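# Stow the scissor lift's tools in its guardrail tray

## Task

Put each tool lying on the scissor lift into the tool tray mounted on the lift's guardrail, so that every tool sits entirely lower than the tray's rim. The lift platform is the work area: nothing may be knocked off it or pushed below it. The attempt fails if any tool's lowest point drops by more than about a finger's width, or if a tool released in mid-air has its centre drop that far. It also fails if the robot topples or finishes leaning.

## Robot and tools

ROBOT. A Rainbow Robotics RB-Y1. It has a two-wheel differential base with two rear casters and cannot move sideways. The torso has a folding leg (ankle, knee, hip) and a yaw joint, and there is a pan/tilt head. Each of the two 7-joint arms ends in a parallel gripper, with a wrist camera in a case that sticks out to one side. The base is 0.58 m wide. Its front edge is 0.10 m ahead of the wheel axle and its rear 0.57 m behind. Spinning in place sweeps a 0.58 m radius. With the arms as they start, the robot is up to 0.73 m wide. Cameras: head_camera (896x504), left_wrist_camera and right_wrist_camera (644x364).

FRAMES. Base frame: origin on the floor midway between the drive wheels, x forward, y left, z up, in metres. The chest, left_hand and right_hand readings are in this frame. A hand point lies midway between the finger pads, 0.03 m back from the tips. Fingers point along the hand's -z and close along its x. Printed hand positions can be off, more so at long reach or under load. base_odometry is given in the frame the base had at scene start. It only counts wheel rotation, so slip shows up as motion. Heading is in rad, positive to the left.

move. One action per call; every key except cameras and blocking is part of the action. Allowed forms: base and/or joints, optionally with min_time_s or contact_limits; target alone or with min_time_s; contact_limits alone; or no action, which just reports state, images and the scene number.
- base: a single velocity command, not a position: {"x_m_s": forward speed m/s, "turn_rad_s": left turn rad/s, "for_s": seconds}. Omitted speeds are 0. x_m_s is 0 or 0.005 to 0.4 in size, either sign. turn_rad_s is 0 or 0.02 to 1.509 in size, either sign. for_s is 0.1 to 5. Acceleration is 0.4 m/s² (0.5 rad/s² turning), so travel is roughly speed × for_s, and the base coasts to rest up to 1 s later (3.1 s for turns). If |x_m_s| + 0.27·|turn_rad_s| exceeds 0.4, both are scaled down together.
- joints: absolute targets keyed by joint name, in rad; grippers take the opening in m. Ranges: torso_squat_rad 0 to 1.2; torso_shift_rad -0.3 to 0.6; torso_pitch_rad -0.2 to 1.4 (positive bows forward); torso_yaw_rad -1.5 to 1.5 (positive left; first raise both shoulder rolls 0.2 rad or more outward). Shoulder pitch ±2.356 (negative swings the arm forward and up). left_shoulder_roll_rad 0 to 3.141; right_shoulder_roll_rad -3.141 to 0 (outward lift in both cases). Shoulder yaw ±2.094. Elbow -2.617 to 0.01 (negative bends). Forearm roll ±3.141. Wrist pitch -1.57 to 1.919. Hand roll ±2.705. Gripper 0 to 0.1 m. head_pan_rad ±0.523; head_tilt_rad -0.35 to 1.57 (positive looks down). Combined torso limits: squat+shift <= 1.52; squat-shift+pitch <= 1.57; shift+0.5 pitch-0.4 squat <= 0.7; shift+0.3 pitch-0.5 squat <= 0.39.
- target: an absolute pose for one hand, {"side": "left"|"right", "x","y","z" in m in the base frame (-3 to 3), "quat_wxyz" as the hand lines print it}. It is solved once into joint angles, so the hand travels on an arc. Break long moves into short steps. It is refused while an earlier move is still running.
- min_time_s: 0.1 to 8, the shortest duration for arm, head and torso motions.
- contact_limits: gripper current in mA, 200 to 672.5 (672.5 at start). It persists until changed and scales grip force.
- cameras: a list of names or ["all"]. blocking: false returns within about 0.5 s while motion continues.
To grasp, command an opening at least 0.005 m narrower than the object. "off_target" or "done" on the gripper are both normal while holding.

RESULTS. The "move" line reads done, or the worst status. base_status, joint_status and the hand statuses use these words:
- reached: within 10 mm / 2°.
- short: with the remaining error.
- refused: with a reason.
- moving.
- off_target: may still be pushing.
- limit_stop_at_<name>: body guard or built-in limit.
- contact_stop: torso only.
- time_out.
- not_followed: the arm collision check held the command back.
- torque_fault: whole robot halted 10 s.
- limit_stop_at_motor_heat.

on_its_own lists what the robot did without being told; its "held at" values are targets, not readings. lidar_m gives 12 ranges in 30° sectors, counter-clockwise from straight ahead, for obstacles crossing 0.23 m height; "-" means nothing seen. motor_effort is wheel effort in %, with the peak in brackets; above about 30 at rest suggests pushing. wheel_motors_off is 1 while the wheels are cut out. Joint torques, external torques and wrist force/torque are offset, noisy estimates. A MOTOR HOT line warns of heating. If a call is refused or an uncommanded stop occurs, the remaining move, wait and finished_scene calls in that reply are skipped.

OTHER TOOLS. wait {seconds 0 to 10, cameras}: the robot keeps doing what it was doing. stop {cameras}: brakes every running motion. zoom_image {camera, region [x0,y0,x1,y1] in pixels, at most 504 x 504}: enlarges part of that camera's latest image. read_manual {section "licences"}: licence text only. finished_scene {scene: current scene number}: ends the scene for good; the tools must stay stowed without the robot.

AVOID. Don't let the arms, grippers or camera cases strike or squeeze each other. Rolling both shoulders about 0.5 rad outward keeps the hands apart. Avoid heavy contact that could cause torque faults, and long stretched-out holds that heat the motors. Don't drive into the lift or guardrail: the base doesn't stop on contact and the upper body can catch and tip it. Don't carry loads far forward. Lower tools close to the tray floor before opening the gripper rather than dropping them, and keep everything on the platform.

Each tool is called after ">>>" as name(argument=value, ...) on one line, values as JSON.

## Session

>>> move()

Scene clock: 0.00 s.
Joint torques (N m): no reading
External joint torques (N m): no reading
Wrist force (N): no reading
Wrist torque (N m): no reading
Wrist force, peak (N): no reading
base_odometry: x=+0.000 y=+0.000 heading=+0.000
lidar_m: 0.53 0.46 0.78 2.16 1.26 0.78 1.09 0.80 1.30 2.00 0.53 0.53
base_status: not commanded
joint_positions: torso_squat_rad=+0.350 torso_shift_rad=+0.000 torso_pitch_rad=+0.000 torso_yaw_rad=+0.000 left_shoulder_pitch_rad=-0.032 left_shoulder_roll_rad=+0.050 left_shoulder_yaw_rad=+0.042 left_elbow_rad=-0.299 left_forearm_roll_rad=+0.049 left_wrist_pitch_rad=-0.043 left_hand_roll_rad=+0.017 left_gripper_m=+0.099 right_shoulder_pitch_rad=+0.001 right_shoulder_roll_rad=-0.030 right_shoulder_yaw_rad=+0.010 right_elbow_rad=-0.200 right_forearm_roll_rad=-0.041 right_wrist_pitch_rad=+0.032 right_hand_roll_rad=+0.013 right_gripper_m=+0.101 head_pan_rad=+0.000 head_tilt_rad=+0.400
joint_status: not commanded
wheel_motors_off: 0
motor_effort: left_wheel=+2 right_wheel=-1
chest: x=-0.2280 y=+0.0009 z=+1.2475 quat_wxyz=(+1.000, -0.001, +0.000, +0.000) (m; base frame)
left_hand: x=-0.0512 y=+0.2624 z=+0.5865 quat_wxyz=(+0.981, +0.021, -0.186, +0.044) (m; base frame)
right_hand: x=-0.1388 y=-0.2419 z=+0.5677 quat_wxyz=(+0.996, -0.014, -0.083, -0.008) (m; base frame)
pictures: head_camera, left_wrist_camera, right_wrist_camera

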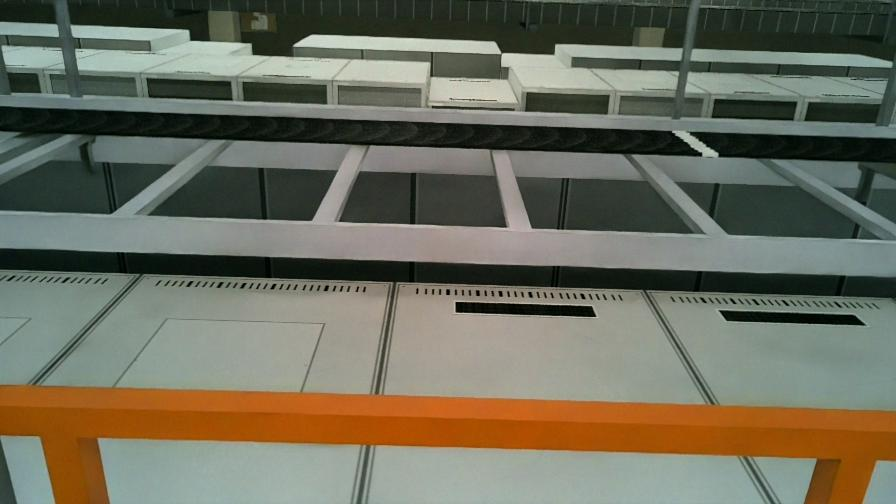

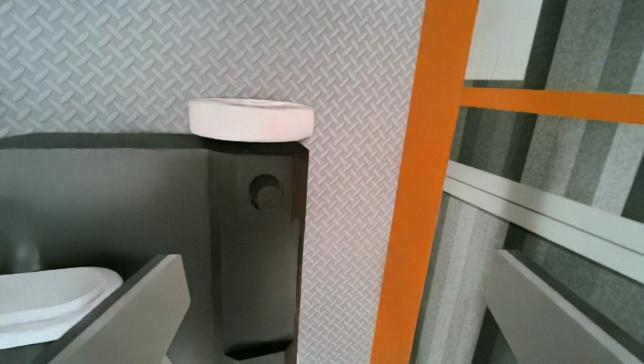

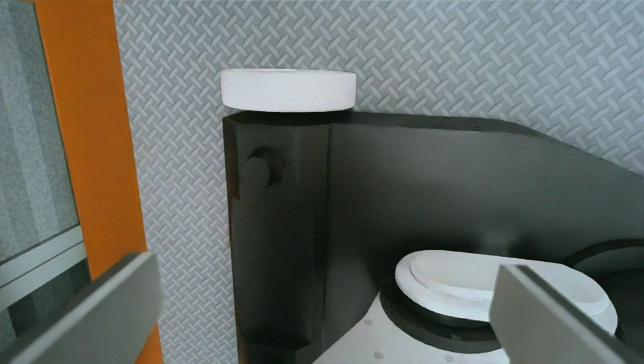

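>>> move(joints={"head_pan_rad": 0.0, "head_tilt_rad": 1.2}, cameras=["head_camera"])

>>> move(joints={"head_pan_rad": 0.52, "head_tilt_rad": 0.9}, cameras=["head_camera"])

>>> move(joints={"head_pan_rad": -0.52, "head_tilt_rad": 0.9}, cameras=["head_camera"])

Scene clock: 1.63 s.
Joint torques (N m): left_arm=[-4.14 2.88 -0.47 -2.47 -0.02 -0.46 0.06] | right_arm=[-2.31 -0.82 0.34 -0.68 0.11 -0.26 -0.16]
External joint torques (N m): left_arm=[0.24 1.11 -0.65 0.06 -0.04 0.39 0.08] | right_arm=[-0.12 0.56 0.41 0.1 0.06 0.12 -0.17]
Wrist force (N): left_arm=[-2.7 1.7 -3.8] | right_arm=[0.7 -2.9 -4.8]
Wrist torque (N m): left_arm=[-0.17 -0.25 -0.34] | right_arm=[0.61 0.25 -0.12]
Wrist force, peak (N): left_arm=[-3.1 1.5 -4.1] | right_arm=[0.7 -2.8 -5.0]
move: done
base_odometry: x=+0.000 y=+0.000 heading=+0.000
lidar_m: 0.52 0.48 0.77 2.18 1.25 0.78 1.09 0.79 1.29 1.98 0.51 0.54
base_status: not commanded
joint_positions: torso_squat_rad=+0.350 torso_shift_rad=+0.000 torso_pitch_rad=+0.000 torso_yaw_rad=+0.000 left_shoulder_pitch_rad=-0.032 left_shoulder_roll_rad=+0.050 left_shoulder_yaw_rad=+0.042 left_elbow_rad=-0.299 left_forearm_roll_rad=+0.049 left_wrist_pitch_rad=-0.043 left_hand_roll_rad=+0.017 left_gripper_m=+0.099 right_shoulder_pitch_rad=+0.001 right_shoulder_roll_rad=-0.030 right_shoulder_yaw_rad=+0.010 right_elbow_rad=-0.200 right_forearm_roll_rad=-0.041 right_wrist_pitch_rad=+0.032 right_hand_roll_rad=+0.013 right_gripper_m=+0.101 head_pan_rad=+0.000 head_tilt_rad=+1.200
joint_status: all done
wheel_motors_off: 0
motor_effort: left_wheel=+2(2) right_wheel=-1(2)
chest: x=-0.2280 y=+0.0009 z=+1.2475 quat_wxyz=(+1.000, -0.001, +0.000, +0.000) (m; base frame)
left_hand: x=-0.0512 y=+0.2624 z=+0.5865 quat_wxyz=(+0.981, +0.021, -0.186, +0.044) (m; base frame)
right_hand: x=-0.1388 y=-0.2419 z=+0.5677 quat_wxyz=(+0.996, -0.014, -0.083, -0.008) (m; base frame)
pictures: head_camera

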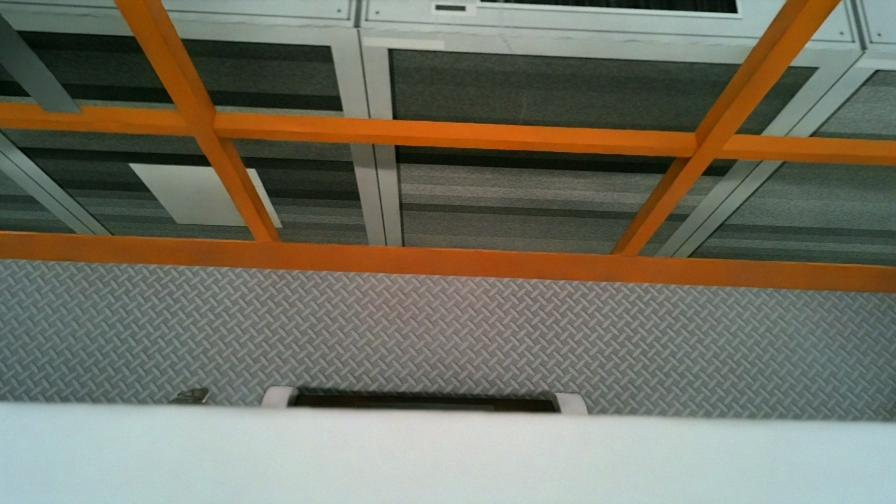

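Scene clock: 2.67 s.
Joint torques (N m): left_arm=[-4.02 1.74 -0.29 -2.5 -0.16 -0.57 -0.22] | right_arm=[-2.51 -0.4 0.71 -0.48 0.12 -0.31 -0.3]
External joint torques (N m): left_arm=[0.35 -0.03 -0.47 0.02 -0.17 0.28 -0.2] | right_arm=[-0.33 0.99 0.79 0.3 0.07 0.08 -0.31]
Wrist force (N): left_arm=[-1.9 2.0 -4.3] | right_arm=[0.9 -2.6 -4.8]
Wrist torque (N m): left_arm=[-0.17 -0.13 -0.33] | right_arm=[0.58 0.27 -0.12]
Wrist force, peak (N): left_arm=[-3.1 1.6 -3.9] | right_arm=[0.7 -2.7 -5.1]
move: done
base_odometry: x=+0.000 y=+0.000 heading=+0.000
lidar_m: 0.52 0.48 0.78 2.16 1.26 0.77 1.09 0.80 1.29 1.99 0.53 0.54
base_status: not commanded
joint_positions: torso_squat_rad=+0.350 torso_shift_rad=+0.000 torso_pitch_rad=+0.000 torso_yaw_rad=+0.000 left_shoulder_pitch_rad=-0.032 left_shoulder_roll_rad=+0.050 left_shoulder_yaw_rad=+0.042 left_elbow_rad=-0.299 left_forearm_roll_rad=+0.049 left_wrist_pitch_rad=-0.043 left_hand_roll_rad=+0.017 left_gripper_m=+0.099 right_shoulder_pitch_rad=+0.001 right_shoulder_roll_rad=-0.030 right_shoulder_yaw_rad=+0.010 right_elbow_rad=-0.200 right_forearm_roll_rad=-0.041 right_wrist_pitch_rad=+0.032 right_hand_roll_rad=+0.013 right_gripper_m=+0.101 head_pan_rad=+0.520 head_tilt_rad=+0.900
joint_status: all done
wheel_motors_off: 0
motor_effort: left_wheel=+2(2) right_wheel=+0(3)
chest: x=-0.2280 y=+0.0009 z=+1.2475 quat_wxyz=(+1.000, -0.001, +0.000, +0.000) (m; base frame)
left_hand: x=-0.0512 y=+0.2624 z=+0.5865 quat_wxyz=(+0.981, +0.021, -0.186, +0.044) (m; base frame)
right_hand: x=-0.1388 y=-0.2419 z=+0.5677 quat_wxyz=(+0.996, -0.014, -0.083, -0.008) (m; base frame)
pictures: head_camera

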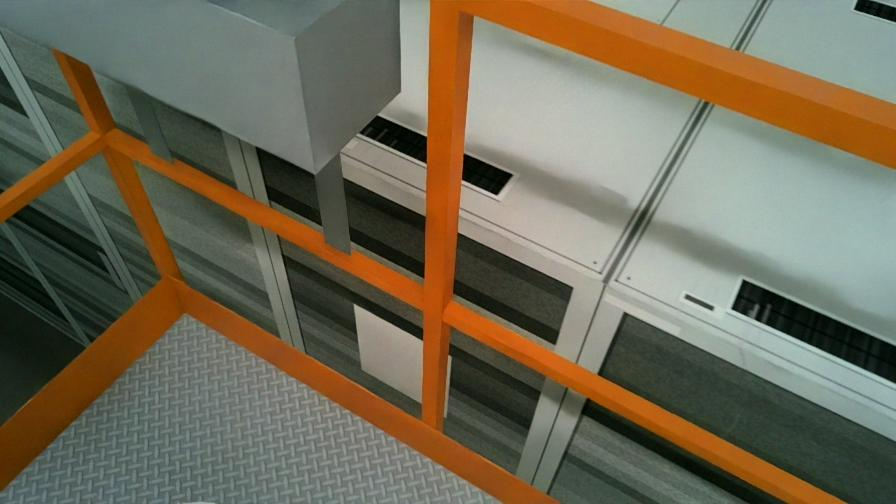

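Scene clock: 4.03 s.
Joint torques (N m): left_arm=[-4.19 1.84 0.14 -2.46 -0.04 -0.57 0.04] | right_arm=[-2.81 -0.8 0.33 -0.81 0.16 -0.17 -0.28]
External joint torques (N m): left_arm=[0.19 0.08 -0.04 0.07 -0.06 0.28 0.06] | right_arm=[-0.62 0.59 0.41 -0.03 0.11 0.22 -0.29]
Wrist force (N): left_arm=[-2.0 1.5 -4.0] | right_arm=[0.9 -2.5 -4.7]
Wrist torque (N m): left_arm=[-0.11 -0.15 -0.33] | right_arm=[0.58 0.26 -0.08]
Wrist force, peak (N): left_arm=[-2.9 1.8 -4.3] | right_arm=[0.8 -2.8 -5.1]
move: done
base_odometry: x=+0.000 y=+0.000 heading=+0.000
lidar_m: 0.53 0.48 0.78 2.18 1.25 0.78 1.09 0.78 1.28 2.00 0.52 0.53
base_status: not commanded
joint_positions: torso_squat_rad=+0.350 torso_shift_rad=+0.000 torso_pitch_rad=+0.000 torso_yaw_rad=+0.000 left_shoulder_pitch_rad=-0.032 left_shoulder_roll_rad=+0.050 left_shoulder_yaw_rad=+0.042 left_elbow_rad=-0.299 left_forearm_roll_rad=+0.049 left_wrist_pitch_rad=-0.043 left_hand_roll_rad=+0.017 left_gripper_m=+0.099 right_shoulder_pitch_rad=+0.001 right_shoulder_roll_rad=-0.030 right_shoulder_yaw_rad=+0.010 right_elbow_rad=-0.200 right_forearm_roll_rad=-0.041 right_wrist_pitch_rad=+0.032 right_hand_roll_rad=+0.013 right_gripper_m=+0.101 head_pan_rad=-0.520 head_tilt_rad=+0.900
joint_status: all done
wheel_motors_off: 0
motor_effort: left_wheel=+2(3) right_wheel=-1(2)
chest: x=-0.2280 y=+0.0009 z=+1.2475 quat_wxyz=(+1.000, -0.001, +0.000, +0.000) (m; base frame)
left_hand: x=-0.0512 y=+0.2624 z=+0.5865 quat_wxyz=(+0.981, +0.021, -0.186, +0.044) (m; base frame)
right_hand: x=-0.1388 y=-0.2419 z=+0.5677 quat_wxyz=(+0.996, -0.014, -0.083, -0.008) (m; base frame)
pictures: head_camera

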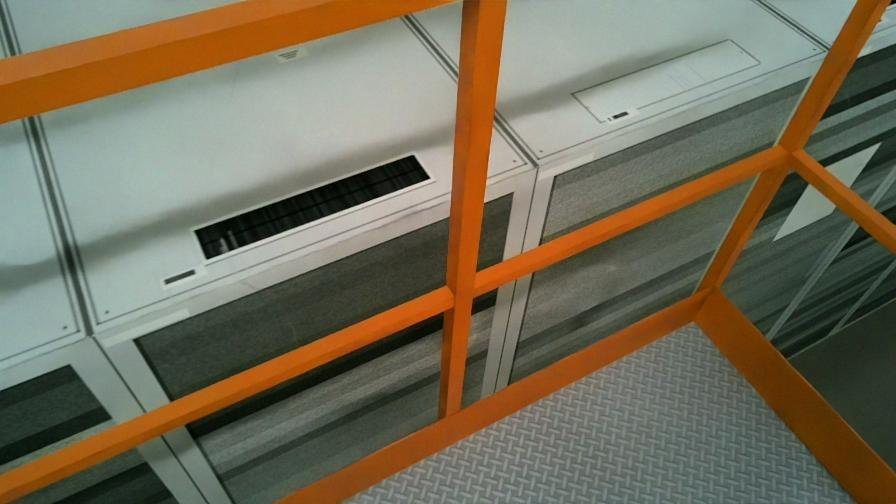

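>>> move(joints={"head_pan_rad": 0.52, "head_tilt_rad": 0.4}, cameras=["head_camera"])

>>> move(joints={"head_pan_rad": -0.52, "head_tilt_rad": 0.4}, cameras=["head_camera"])

>>> move(joints={"head_pan_rad": 0.3, "head_tilt_rad": 1.25}, cameras=["head_camera"])

Scene clock: 5.87 s.
Joint torques (N m): left_arm=[-3.84 2.02 0.35 -2.42 -0.06 -0.42 -0.06] | right_arm=[-2.22 -0.45 -0.33 -0.26 0.3 -0.21 -0.12]
External joint torques (N m): left_arm=[0.54 0.26 0.17 0.11 -0.07 0.44 -0.03] | right_arm=[-0.03 0.94 -0.25 0.52 0.25 0.18 -0.12]
Wrist force (N): left_arm=[-2.7 1.6 -4.1] | right_arm=[0.9 -2.5 -4.7]
Wrist torque (N m): left_arm=[-0.15 -0.21 -0.29] | right_arm=[0.58 0.27 -0.14]
Wrist force, peak (N): left_arm=[-2.7 1.8 -4.4] | right_arm=[0.8 -3.0 -5.0]
move: done
base_odometry: x=+0.000 y=+0.000 heading=+0.000
lidar_m: 0.53 0.49 0.77 2.17 1.25 0.77 1.08 0.81 1.30 2.00 0.53 0.54
base_status: not commanded
joint_positions: torso_squat_rad=+0.350 torso_shift_rad=+0.000 torso_pitch_rad=+0.000 torso_yaw_rad=+0.000 left_shoulder_pitch_rad=-0.032 left_shoulder_roll_rad=+0.050 left_shoulder_yaw_rad=+0.042 left_elbow_rad=-0.299 left_forearm_roll_rad=+0.049 left_wrist_pitch_rad=-0.043 left_hand_roll_rad=+0.017 left_gripper_m=+0.099 right_shoulder_pitch_rad=+0.001 right_shoulder_roll_rad=-0.030 right_shoulder_yaw_rad=+0.010 right_elbow_rad=-0.200 right_forearm_roll_rad=-0.041 right_wrist_pitch_rad=+0.032 right_hand_roll_rad=+0.013 right_gripper_m=+0.101 head_pan_rad=+0.520 head_tilt_rad=+0.400
joint_status: all done
wheel_motors_off: 0
motor_effort: left_wheel=+2(3) right_wheel=+0(3)
chest: x=-0.2280 y=+0.0009 z=+1.2475 quat_wxyz=(+1.000, -0.001, +0.000, +0.000) (m; base frame)
left_hand: x=-0.0512 y=+0.2624 z=+0.5865 quat_wxyz=(+0.981, +0.021, -0.186, +0.044) (m; base frame)
right_hand: x=-0.1388 y=-0.2419 z=+0.5677 quat_wxyz=(+0.996, -0.014, -0.083, -0.008) (m; base frame)
pictures: head_camera

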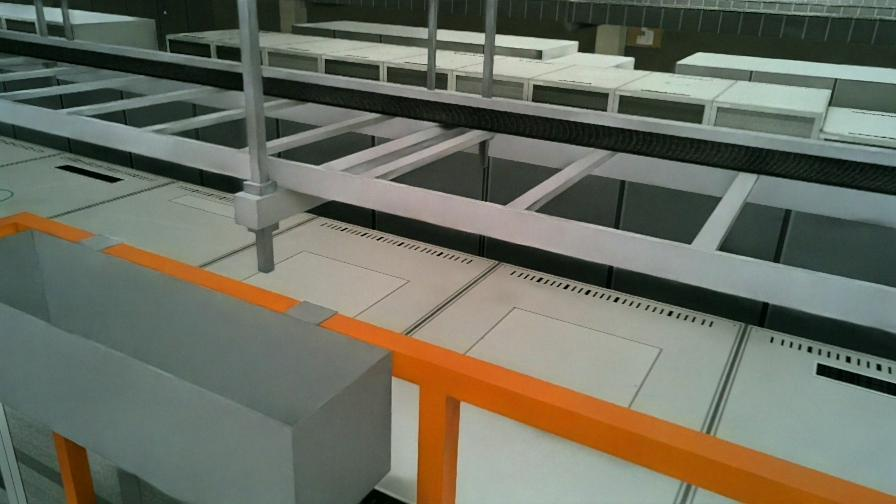

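Scene clock: 7.23 s.
Joint torques (N m): left_arm=[-3.83 1.6 -0.13 -2.48 -0.02 -0.48 -0.07] | right_arm=[-2.06 -0.41 0.01 -0.57 0.06 -0.27 -0.31]
External joint torques (N m): left_arm=[0.55 -0.17 -0.31 0.05 -0.03 0.37 -0.05] | right_arm=[0.12 0.97 0.09 0.21 0.01 0.12 -0.32]
Wrist force (N): left_arm=[-2.4 1.7 -3.7] | right_arm=[0.7 -2.8 -5.0]
Wrist torque (N m): left_arm=[-0.11 -0.23 -0.32] | right_arm=[0.59 0.25 -0.12]
Wrist force, peak (N): left_arm=[-2.5 1.9 -4.4] | right_arm=[0.9 -3.0 -5.1]
move: done
base_odometry: x=+0.000 y=+0.000 heading=+0.000
lidar_m: 0.52 0.48 0.78 2.16 1.25 0.78 1.09 0.80 1.30 1.99 0.52 0.53
base_status: not commanded
joint_positions: torso_squat_rad=+0.350 torso_shift_rad=+0.000 torso_pitch_rad=+0.000 torso_yaw_rad=+0.000 left_shoulder_pitch_rad=-0.032 left_shoulder_roll_rad=+0.050 left_shoulder_yaw_rad=+0.042 left_elbow_rad=-0.299 left_forearm_roll_rad=+0.049 left_wrist_pitch_rad=-0.043 left_hand_roll_rad=+0.017 left_gripper_m=+0.099 right_shoulder_pitch_rad=+0.001 right_shoulder_roll_rad=-0.030 right_shoulder_yaw_rad=+0.010 right_elbow_rad=-0.200 right_forearm_roll_rad=-0.041 right_wrist_pitch_rad=+0.032 right_hand_roll_rad=+0.013 right_gripper_m=+0.101 head_pan_rad=-0.520 head_tilt_rad=+0.400
joint_status: all done
wheel_motors_off: 0
motor_effort: left_wheel=+2(2) right_wheel=-1(3)
chest: x=-0.2280 y=+0.0009 z=+1.2475 quat_wxyz=(+1.000, -0.001, +0.000, +0.000) (m; base frame)
left_hand: x=-0.0512 y=+0.2624 z=+0.5865 quat_wxyz=(+0.981, +0.021, -0.186, +0.044) (m; base frame)
right_hand: x=-0.1388 y=-0.2419 z=+0.5677 quat_wxyz=(+0.996, -0.014, -0.083, -0.008) (m; base frame)
pictures: head_camera

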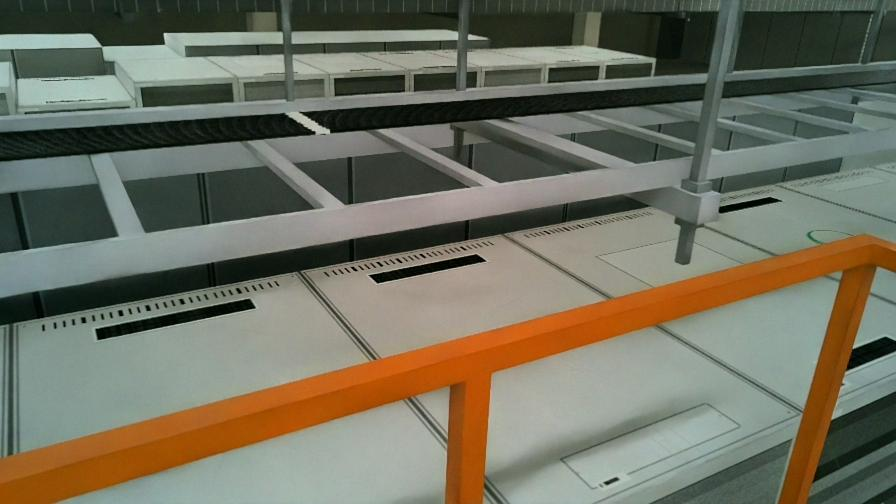

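Scene clock: 8.47 s.
Joint torques (N m): left_arm=[-3.8 1.69 0.09 -2.37 -0.08 -0.6 -0.17] | right_arm=[-2.46 -0.26 0.09 -0.65 0.13 -0.35 -0.21]
External joint torques (N m): left_arm=[0.58 -0.08 -0.09 0.16 -0.09 0.26 -0.15] | right_arm=[-0.27 1.12 0.17 0.14 0.08 0.04 -0.22]
Wrist force (N): left_arm=[-2.4 1.6 -3.8] | right_arm=[1.2 -2.6 -4.8]
Wrist torque (N m): left_arm=[-0.11 -0.23 -0.31] | right_arm=[0.56 0.31 -0.12]
Wrist force, peak (N): left_arm=[-3.0 1.6 -4.2] | right_arm=[0.8 -2.7 -5.2]
move: done
base_odometry: x=+0.000 y=+0.000 heading=+0.000
lidar_m: 0.53 0.48 0.78 2.16 1.24 0.77 1.10 0.80 1.29 2.00 0.52 0.53
base_status: not commanded
joint_positions: torso_squat_rad=+0.350 torso_shift_rad=+0.000 torso_pitch_rad=+0.000 torso_yaw_rad=+0.000 left_shoulder_pitch_rad=-0.032 left_shoulder_roll_rad=+0.050 left_shoulder_yaw_rad=+0.042 left_elbow_rad=-0.299 left_forearm_roll_rad=+0.049 left_wrist_pitch_rad=-0.043 left_hand_roll_rad=+0.017 left_gripper_m=+0.099 right_shoulder_pitch_rad=+0.001 right_shoulder_roll_rad=-0.030 right_shoulder_yaw_rad=+0.010 right_elbow_rad=-0.200 right_forearm_roll_rad=-0.041 right_wrist_pitch_rad=+0.032 right_hand_roll_rad=+0.013 right_gripper_m=+0.101 head_pan_rad=+0.300 head_tilt_rad=+1.250
joint_status: all done
wheel_motors_off: 0
motor_effort: left_wheel=+2(2) right_wheel=-2(2)
chest: x=-0.2280 y=+0.0009 z=+1.2475 quat_wxyz=(+1.000, -0.001, +0.000, +0.000) (m; base frame)
left_hand: x=-0.0512 y=+0.2624 z=+0.5865 quat_wxyz=(+0.981, +0.021, -0.186, +0.044) (m; base frame)
right_hand: x=-0.1388 y=-0.2419 z=+0.5677 quat_wxyz=(+0.996, -0.014, -0.083, -0.008) (m; base frame)
pictures: head_camera

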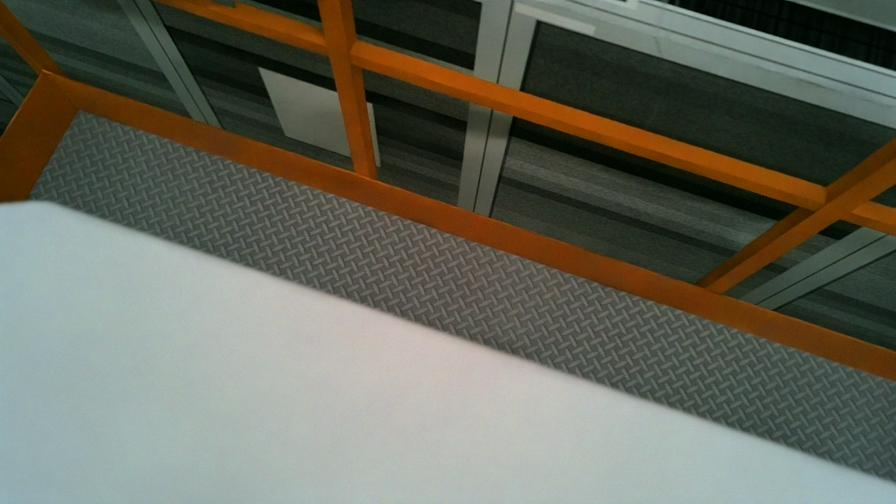

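>>> move(joints={"head_pan_rad": 0.15, "head_tilt_rad": 1.15}, cameras=["head_camera"])

>>> zoom_image(camera="head_camera", region=[150, 250, 654, 504])

Scene clock: 11.20 s.
Joint torques (N m): left_arm=[-4.12 1.78 -0.21 -2.03 0.04 -0.65 0.12] | right_arm=[-2.55 -0.71 -0.12 -0.56 0.2 -0.39 -0.49]
External joint torques (N m): left_arm=[0.26 0.02 -0.39 0.5 0.03 0.21 0.14] | right_arm=[-0.36 0.67 -0.04 0.22 0.15 -0.01 -0.5]
Wrist force (N): left_arm=[-2.3 1.9 -3.5] | right_arm=[0.7 -2.6 -4.5]
Wrist torque (N m): left_arm=[-0.17 -0.19 -0.29] | right_arm=[0.57 0.25 -0.14]
Wrist force, peak (N): left_arm=[-2.5 1.6 -4.5] | right_arm=[1.2 -3.0 -4.9]
move: done
base_odometry: x=+0.000 y=+0.000 heading=+0.000
lidar_m: 0.53 0.48 0.77 2.16 1.24 0.77 1.09 0.79 1.28 1.98 0.52 0.53
base_status: not commanded
joint_positions: torso_squat_rad=+0.350 torso_shift_rad=+0.000 torso_pitch_rad=+0.000 torso_yaw_rad=+0.000 left_shoulder_pitch_rad=-0.032 left_shoulder_roll_rad=+0.050 left_shoulder_yaw_rad=+0.042 left_elbow_rad=-0.299 left_forearm_roll_rad=+0.049 left_wrist_pitch_rad=-0.043 left_hand_roll_rad=+0.017 left_gripper_m=+0.099 right_shoulder_pitch_rad=+0.001 right_shoulder_roll_rad=-0.030 right_shoulder_yaw_rad=+0.010 right_elbow_rad=-0.200 right_forearm_roll_rad=-0.041 right_wrist_pitch_rad=+0.032 right_hand_roll_rad=+0.013 right_gripper_m=+0.101 head_pan_rad=+0.150 head_tilt_rad=+1.150
joint_status: all done
wheel_motors_off: 0
motor_effort: left_wheel=+2(2) right_wheel=+0(4)
chest: x=-0.2280 y=+0.0009 z=+1.2475 quat_wxyz=(+1.000, -0.001, +0.000, +0.000) (m; base frame)
left_hand: x=-0.0512 y=+0.2624 z=+0.5865 quat_wxyz=(+0.981, +0.021, -0.186, +0.044) (m; base frame)
right_hand: x=-0.1388 y=-0.2419 z=+0.5677 quat_wxyz=(+0.996, -0.014, -0.083, -0.008) (m; base frame)
pictures: head_camera

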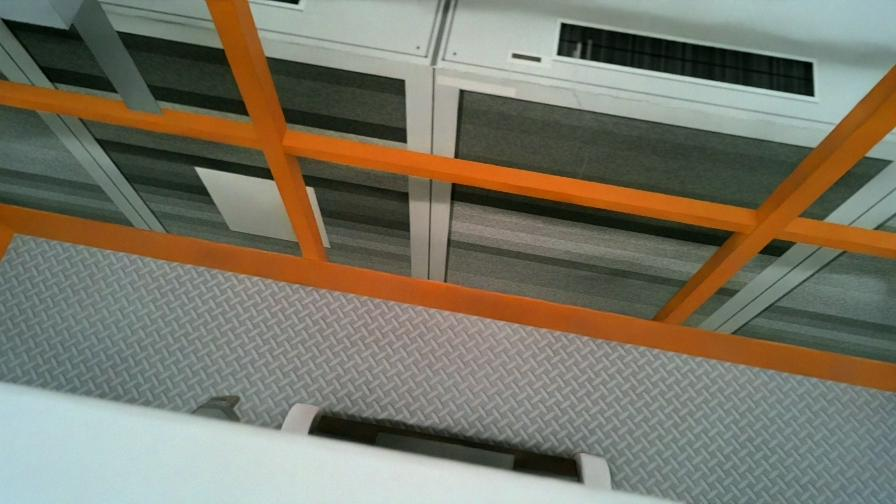

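Scaled by 1.000.

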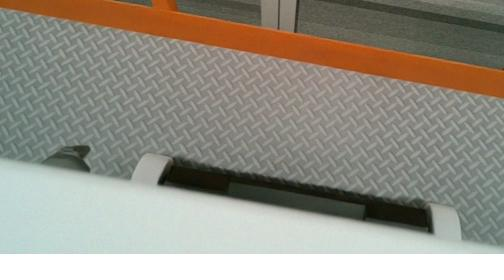

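>>> move(joints={"left_shoulder_roll_rad": 0.3, "right_shoulder_roll_rad": -0.3, "head_pan_rad": 0.5, "head_tilt_rad": 0.8}, cameras=[])

>>> move(joints={"torso_yaw_rad": 0.8, "head_pan_rad": 0.5, "head_tilt_rad": 0.8}, cameras=["head_camera"])

>>> move(joints={"torso_yaw_rad": 1.45, "head_pan_rad": 0.5, "head_tilt_rad": 0.8}, cameras=["all"])

Scene clock: 17.57 s.
Joint torques (N m): left_arm=[-4.07 6.98 1.09 -2.73 -0.02 -0.6 -0.15] | right_arm=[-2.01 -5.97 -0.18 -0.15 0.3 -0.41 -0.17]
External joint torques (N m): left_arm=[0.34 -2.05 -0.03 -0.18 -0.08 0.27 -0.13] | right_arm=[0.17 3.19 0.55 0.58 0.25 -0.02 -0.17]
Wrist force (N): left_arm=[-2.4 0.2 -2.9] | right_arm=[0.9 -0.9 -4.5]
Wrist torque (N m): left_arm=[-0.03 -0.23 -0.30] | right_arm=[0.47 0.26 -0.12]
Wrist force, peak (N): left_arm=[-2.8 1.9 -4.5] | right_arm=[0.8 -4.3 -4.8]
move: done
base_odometry: x=+0.000 y=+0.000 heading=+0.000
lidar_m: 0.52 0.48 0.78 2.17 1.25 0.78 1.09 0.80 1.30 2.00 0.52 0.54
base_status: not commanded
joint_positions: torso_squat_rad=+0.350 torso_shift_rad=+0.000 torso_pitch_rad=+0.000 torso_yaw_rad=+0.000 left_shoulder_pitch_rad=-0.032 left_shoulder_roll_rad=+0.300 left_shoulder_yaw_rad=+0.042 left_elbow_rad=-0.299 left_forearm_roll_rad=+0.049 left_wrist_pitch_rad=-0.043 left_hand_roll_rad=+0.017 left_gripper_m=+0.099 right_shoulder_pitch_rad=+0.001 right_shoulder_roll_rad=-0.300 right_shoulder_yaw_rad=+0.010 right_elbow_rad=-0.200 right_forearm_roll_rad=-0.041 right_wrist_pitch_rad=+0.032 right_hand_roll_rad=+0.013 right_gripper_m=+0.101 head_pan_rad=+0.500 head_tilt_rad=+0.800
joint_status: all done
wheel_motors_off: 0
motor_effort: left_wheel=+2(2) right_wheel=-1(2)
chest: x=-0.2280 y=+0.0009 z=+1.2475 quat_wxyz=(+1.000, -0.001, +0.000, +0.000) (m; base frame)
left_hand: x=-0.0503 y=+0.4461 z=+0.6206 quat_wxyz=(+0.970, +0.144, -0.192, +0.025) (m; base frame)
right_hand: x=-0.1388 y=-0.4438 z=+0.6013 quat_wxyz=(+0.986, -0.147, -0.084, +0.003) (m; base frame)
pictures: none
No camera images: "cameras" was empty.

Scene clock: 19.70 s.
Joint torques (N m): left_arm=[-4.35 7.32 0.55 -2.51 -0.03 -0.66 -0.04] | right_arm=[-1.74 -6.55 -0.49 -0.22 0.26 -0.35 -0.38]
External joint torques (N m): left_arm=[0.04 -1.73 -0.57 0.02 -0.09 0.21 -0.02] | right_arm=[0.43 2.6 0.24 0.49 0.21 0.03 -0.38]
Wrist force (N): left_arm=[-2.6 0.0 -2.8] | right_arm=[1.0 -0.8 -4.6]
Wrist torque (N m): left_arm=[-0.04 -0.21 -0.35] | right_arm=[0.45 0.28 -0.13]
Wrist force, peak (N): left_arm=[-3.4 0.8 -3.2] | right_arm=[1.1 -1.0 -4.9]
move: done
base_odometry: x=+0.000 y=+0.000 heading=+0.000
lidar_m: 0.52 0.48 0.78 2.19 1.25 0.76 1.09 0.80 1.28 1.98 0.52 0.54
base_status: not commanded
joint_positions: torso_squat_rad=+0.350 torso_shift_rad=+0.000 torso_pitch_rad=+0.000 torso_yaw_rad=+0.800 left_shoulder_pitch_rad=-0.032 left_shoulder_roll_rad=+0.300 left_shoulder_yaw_rad=+0.042 left_elbow_rad=-0.299 left_forearm_roll_rad=+0.049 left_wrist_pitch_rad=-0.043 left_hand_roll_rad=+0.017 left_gripper_m=+0.099 right_shoulder_pitch_rad=+0.001 right_shoulder_roll_rad=-0.300 right_shoulder_yaw_rad=+0.010 right_elbow_rad=-0.200 right_forearm_roll_rad=-0.041 right_wrist_pitch_rad=+0.032 right_hand_roll_rad=+0.013 right_gripper_m=+0.101 head_pan_rad=+0.500 head_tilt_rad=+0.800
joint_status: all done
wheel_motors_off: 0
motor_effort: left_wheel=+2(2) right_wheel=-2(3)
chest: x=-0.2280 y=+0.0009 z=+1.2475 quat_wxyz=(+0.921, -0.001, +0.000, +0.389) (m; base frame)
left_hand: x=-0.4241 y=+0.4383 z=+0.6206 quat_wxyz=(+0.884, +0.208, -0.120, +0.401) (m; base frame)
right_hand: x=+0.1527 y=-0.2450 z=+0.6010 quat_wxyz=(+0.906, -0.103, -0.134, +0.387) (m; base frame)
pictures: head_camera

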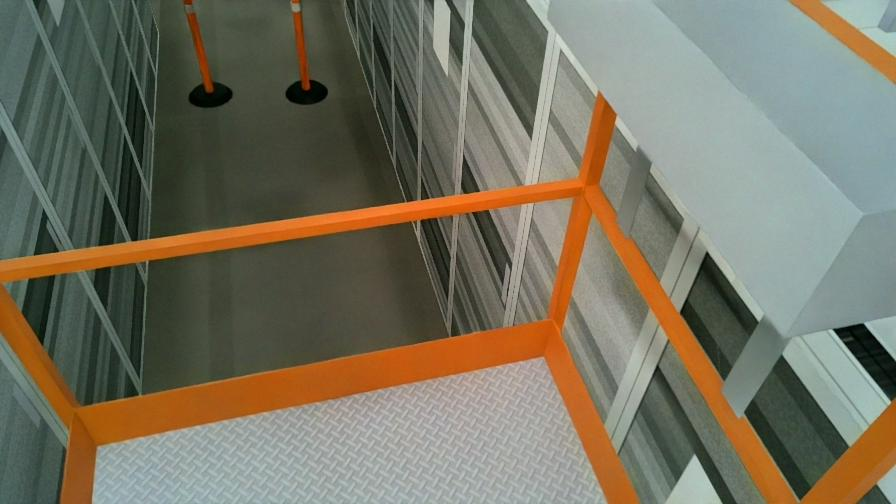

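Scene clock: 21.60 s.
Joint torques (N m): left_arm=[-3.97 7.89 1.1 -2.58 0.15 -0.49 -0.1] | right_arm=[-1.88 -6.16 -0.64 -0.39 -0.05 -0.29 -0.22]
External joint torques (N m): left_arm=[0.41 -1.18 -0.02 -0.04 0.09 0.38 -0.08] | right_arm=[0.28 2.97 0.09 0.32 -0.1 0.1 -0.23]
Wrist force (N): left_arm=[-2.6 0.3 -3.0] | right_arm=[0.4 -1.2 -4.5]
Wrist torque (N m): left_arm=[-0.07 -0.23 -0.34] | right_arm=[0.52 0.20 -0.12]
Wrist force, peak (N): left_arm=[-3.2 0.5 -3.4] | right_arm=[1.0 -1.1 -4.9]
move: done
base_odometry: x=+0.000 y=+0.000 heading=+0.000
lidar_m: 0.52 0.48 0.78 2.17 1.26 0.78 1.09 0.80 1.30 1.99 0.52 0.53
base_status: not commanded
joint_positions: torso_squat_rad=+0.350 torso_shift_rad=+0.000 torso_pitch_rad=+0.000 torso_yaw_rad=+1.450 left_shoulder_pitch_rad=-0.032 left_shoulder_roll_rad=+0.300 left_shoulder_yaw_rad=+0.042 left_elbow_rad=-0.299 left_forearm_roll_rad=+0.049 left_wrist_pitch_rad=-0.043 left_hand_roll_rad=+0.017 left_gripper_m=+0.099 right_shoulder_pitch_rad=+0.001 right_shoulder_roll_rad=-0.300 right_shoulder_yaw_rad=+0.010 right_elbow_rad=-0.200 right_forearm_roll_rad=-0.041 right_wrist_pitch_rad=+0.032 right_hand_roll_rad=+0.013 right_gripper_m=+0.101 head_pan_rad=+0.500 head_tilt_rad=+0.800
joint_status: all done
wheel_motors_off: 0
motor_effort: left_wheel=+2(2) right_wheel=+0(2)
chest: x=-0.2280 y=+0.0009 z=+1.2475 quat_wxyz=(+0.748, +0.000, +0.000, +0.663) (m; base frame)
left_hand: x=-0.6492 y=+0.2303 z=+0.6208 quat_wxyz=(+0.710, +0.235, -0.047, +0.662) (m; base frame)
right_hand: x=+0.2234 y=+0.0353 z=+0.6007 quat_wxyz=(+0.735, -0.055, -0.160, +0.656) (m; base frame)
pictures: head_camera, left_wrist_camera, right_wrist_camera

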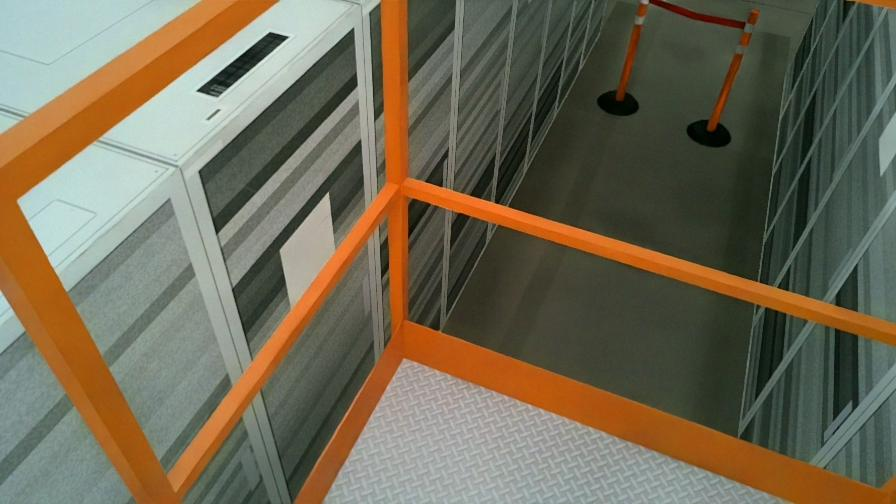

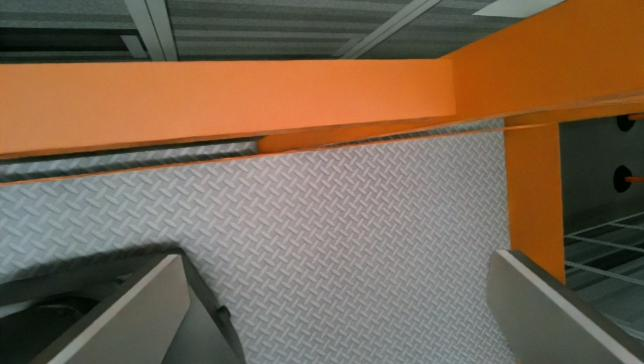

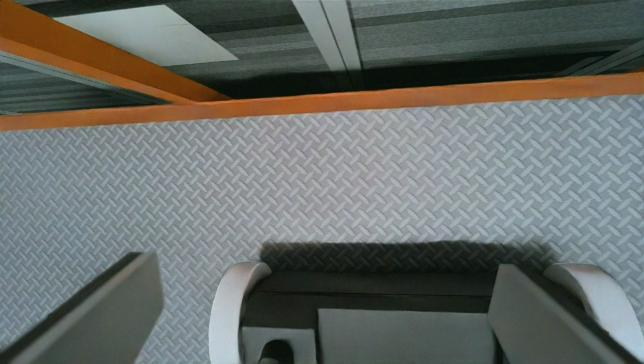

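>>> move(joints={"head_pan_rad": 0.5, "head_tilt_rad": 1.15}, cameras=["head_camera"])

>>> move(joints={"head_pan_rad": 0.0, "head_tilt_rad": 1.1}, cameras=["head_camera"])

>>> move(joints={"head_pan_rad": -0.5, "head_tilt_rad": 0.75}, cameras=["head_camera"])

Scene clock: 22.90 s.
Joint torques (N m): left_arm=[-4.55 7.74 0.87 -2.62 0 -0.55 -0.26] | right_arm=[-2.55 -6.38 -0.45 -0.33 0.2 -0.34 -0.26]
External joint torques (N m): left_arm=[-0.17 -1.33 -0.26 -0.09 -0.07 0.32 -0.24] | right_arm=[-0.39 2.75 0.28 0.38 0.14 0.04 -0.27]
Wrist force (N): left_arm=[-2.7 0.5 -2.8] | right_arm=[0.8 -0.9 -4.4]
Wrist torque (N m): left_arm=[-0.09 -0.23 -0.33] | right_arm=[0.48 0.25 -0.11]
Wrist force, peak (N): left_arm=[-3.2 0.5 -3.1] | right_arm=[0.9 -1.1 -4.7]
move: done
base_odometry: x=+0.000 y=+0.000 heading=+0.000
lidar_m: 0.52 0.48 0.78 2.16 1.25 0.77 1.09 0.79 1.31 1.99 0.52 0.53
base_status: not commanded
joint_positions: torso_squat_rad=+0.350 torso_shift_rad=+0.000 torso_pitch_rad=+0.000 torso_yaw_rad=+1.450 left_shoulder_pitch_rad=-0.032 left_shoulder_roll_rad=+0.300 left_shoulder_yaw_rad=+0.042 left_elbow_rad=-0.299 left_forearm_roll_rad=+0.049 left_wrist_pitch_rad=-0.043 left_hand_roll_rad=+0.017 left_gripper_m=+0.099 right_shoulder_pitch_rad=+0.001 right_shoulder_roll_rad=-0.300 right_shoulder_yaw_rad=+0.010 right_elbow_rad=-0.200 right_forearm_roll_rad=-0.041 right_wrist_pitch_rad=+0.032 right_hand_roll_rad=+0.013 right_gripper_m=+0.101 head_pan_rad=+0.500 head_tilt_rad=+1.150
joint_status: all done
wheel_motors_off: 0
motor_effort: left_wheel=+2(2) right_wheel=+0(2)
chest: x=-0.2280 y=+0.0009 z=+1.2475 quat_wxyz=(+0.748, +0.000, +0.000, +0.663) (m; base frame)
left_hand: x=-0.6492 y=+0.2303 z=+0.6208 quat_wxyz=(+0.710, +0.235, -0.047, +0.662) (m; base frame)
right_hand: x=+0.2234 y=+0.0353 z=+0.6007 quat_wxyz=(+0.735, -0.055, -0.160, +0.656) (m; base frame)
pictures: head_camera

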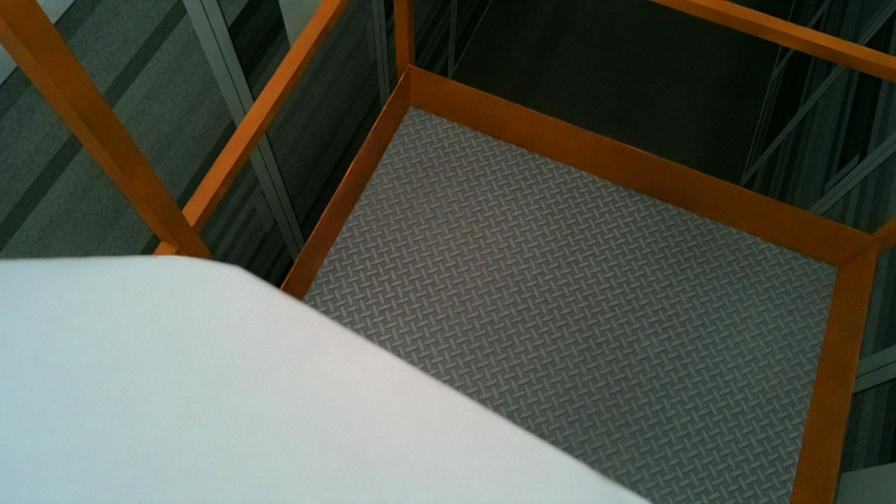

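Scene clock: 23.90 s.
Joint torques (N m): left_arm=[-4.21 7.72 1.06 -2.34 -0.01 -0.5 -0.11] | right_arm=[-2.17 -6.54 -0.25 -0.16 0.21 -0.39 -0.3]
External joint torques (N m): left_arm=[0.17 -1.35 -0.07 0.19 -0.07 0.37 -0.09] | right_arm=[-0.02 2.59 0.48 0.56 0.16 -0.01 -0.3]
Wrist force (N): left_arm=[-2.1 0.2 -2.5] | right_arm=[0.8 -1.1 -4.5]
Wrist torque (N m): left_arm=[-0.05 -0.16 -0.32] | right_arm=[0.48 0.25 -0.13]
Wrist force, peak (N): left_arm=[-3.2 0.2 -3.5] | right_arm=[0.9 -0.9 -4.7]
move: done
base_odometry: x=+0.000 y=+0.000 heading=+0.000
lidar_m: 0.53 0.48 0.77 2.17 1.25 0.77 1.10 0.80 1.30 2.00 0.52 0.54
base_status: not commanded
joint_positions: torso_squat_rad=+0.350 torso_shift_rad=+0.000 torso_pitch_rad=+0.000 torso_yaw_rad=+1.450 left_shoulder_pitch_rad=-0.032 left_shoulder_roll_rad=+0.300 left_shoulder_yaw_rad=+0.042 left_elbow_rad=-0.299 left_forearm_roll_rad=+0.049 left_wrist_pitch_rad=-0.043 left_hand_roll_rad=+0.017 left_gripper_m=+0.099 right_shoulder_pitch_rad=+0.001 right_shoulder_roll_rad=-0.300 right_shoulder_yaw_rad=+0.010 right_elbow_rad=-0.200 right_forearm_roll_rad=-0.041 right_wrist_pitch_rad=+0.032 right_hand_roll_rad=+0.013 right_gripper_m=+0.101 head_pan_rad=+0.000 head_tilt_rad=+1.100
joint_status: all done
wheel_motors_off: 0
motor_effort: left_wheel=+2(2) right_wheel=+1(3)
chest: x=-0.2280 y=+0.0009 z=+1.2475 quat_wxyz=(+0.748, +0.000, +0.000, +0.663) (m; base frame)
left_hand: x=-0.6492 y=+0.2303 z=+0.6208 quat_wxyz=(+0.710, +0.235, -0.047, +0.662) (m; base frame)
right_hand: x=+0.2234 y=+0.0353 z=+0.6007 quat_wxyz=(+0.735, -0.055, -0.160, +0.656) (m; base frame)
pictures: head_camera

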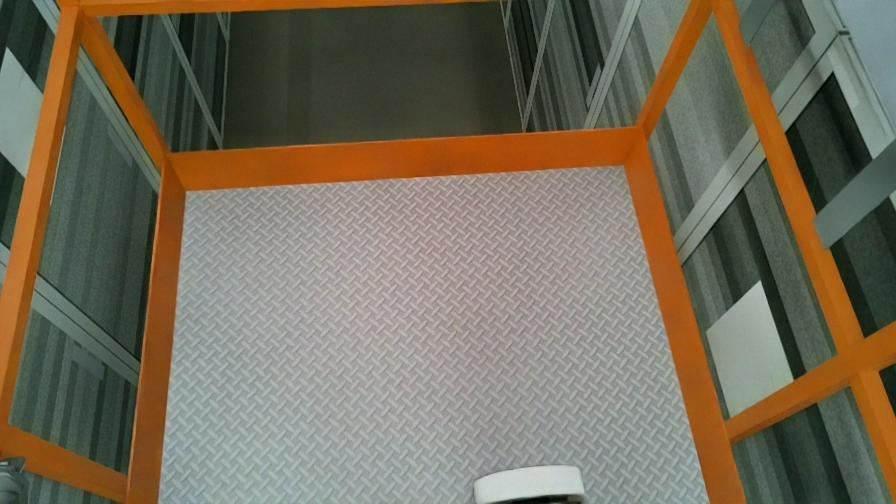

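Scene clock: 24.90 s.
Joint torques (N m): left_arm=[-3.83 7.56 1.18 -2.45 -0.01 -0.6 -0.33] | right_arm=[-1.9 -6.69 -0.05 -0.21 0.22 -0.24 -0.32]
External joint torques (N m): left_arm=[0.56 -1.5 0.05 0.09 -0.07 0.27 -0.32] | right_arm=[0.25 2.44 0.68 0.5 0.16 0.14 -0.33]
Wrist force (N): left_arm=[-2.6 0.7 -3.4] | right_arm=[0.8 -1.2 -4.4]
Wrist torque (N m): left_arm=[-0.17 -0.24 -0.30] | right_arm=[0.49 0.27 -0.12]
Wrist force, peak (N): left_arm=[-3.0 0.2 -3.5] | right_arm=[0.9 -1.2 -4.6]
move: done
base_odometry: x=+0.000 y=+0.000 heading=+0.000
lidar_m: 0.52 0.48 0.77 2.18 1.25 0.77 1.10 0.79 1.30 2.00 0.52 0.52
base_status: not commanded
joint_positions: torso_squat_rad=+0.350 torso_shift_rad=+0.000 torso_pitch_rad=+0.000 torso_yaw_rad=+1.450 left_shoulder_pitch_rad=-0.032 left_shoulder_roll_rad=+0.300 left_shoulder_yaw_rad=+0.042 left_elbow_rad=-0.299 left_forearm_roll_rad=+0.049 left_wrist_pitch_rad=-0.043 left_hand_roll_rad=+0.017 left_gripper_m=+0.099 right_shoulder_pitch_rad=+0.001 right_shoulder_roll_rad=-0.300 right_shoulder_yaw_rad=+0.010 right_elbow_rad=-0.200 right_forearm_roll_rad=-0.041 right_wrist_pitch_rad=+0.032 right_hand_roll_rad=+0.013 right_gripper_m=+0.101 head_pan_rad=-0.500 head_tilt_rad=+0.750
joint_status: all done
wheel_motors_off: 0
motor_effort: left_wheel=+2(2) right_wheel=+0(3)
chest: x=-0.2280 y=+0.0009 z=+1.2475 quat_wxyz=(+0.748, +0.000, +0.000, +0.663) (m; base frame)
left_hand: x=-0.6492 y=+0.2303 z=+0.6208 quat_wxyz=(+0.710, +0.235, -0.047, +0.662) (m; base frame)
right_hand: x=+0.2234 y=+0.0353 z=+0.6007 quat_wxyz=(+0.735, -0.055, -0.160, +0.656) (m; base frame)
pictures: head_camera

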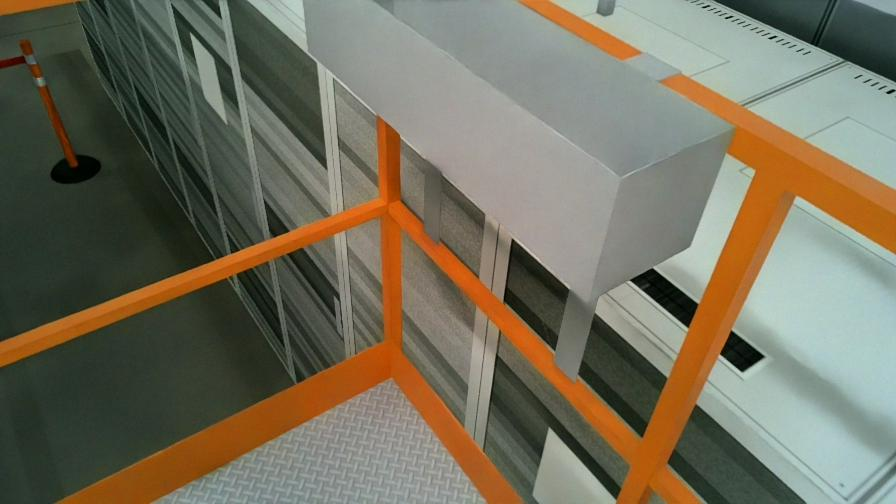

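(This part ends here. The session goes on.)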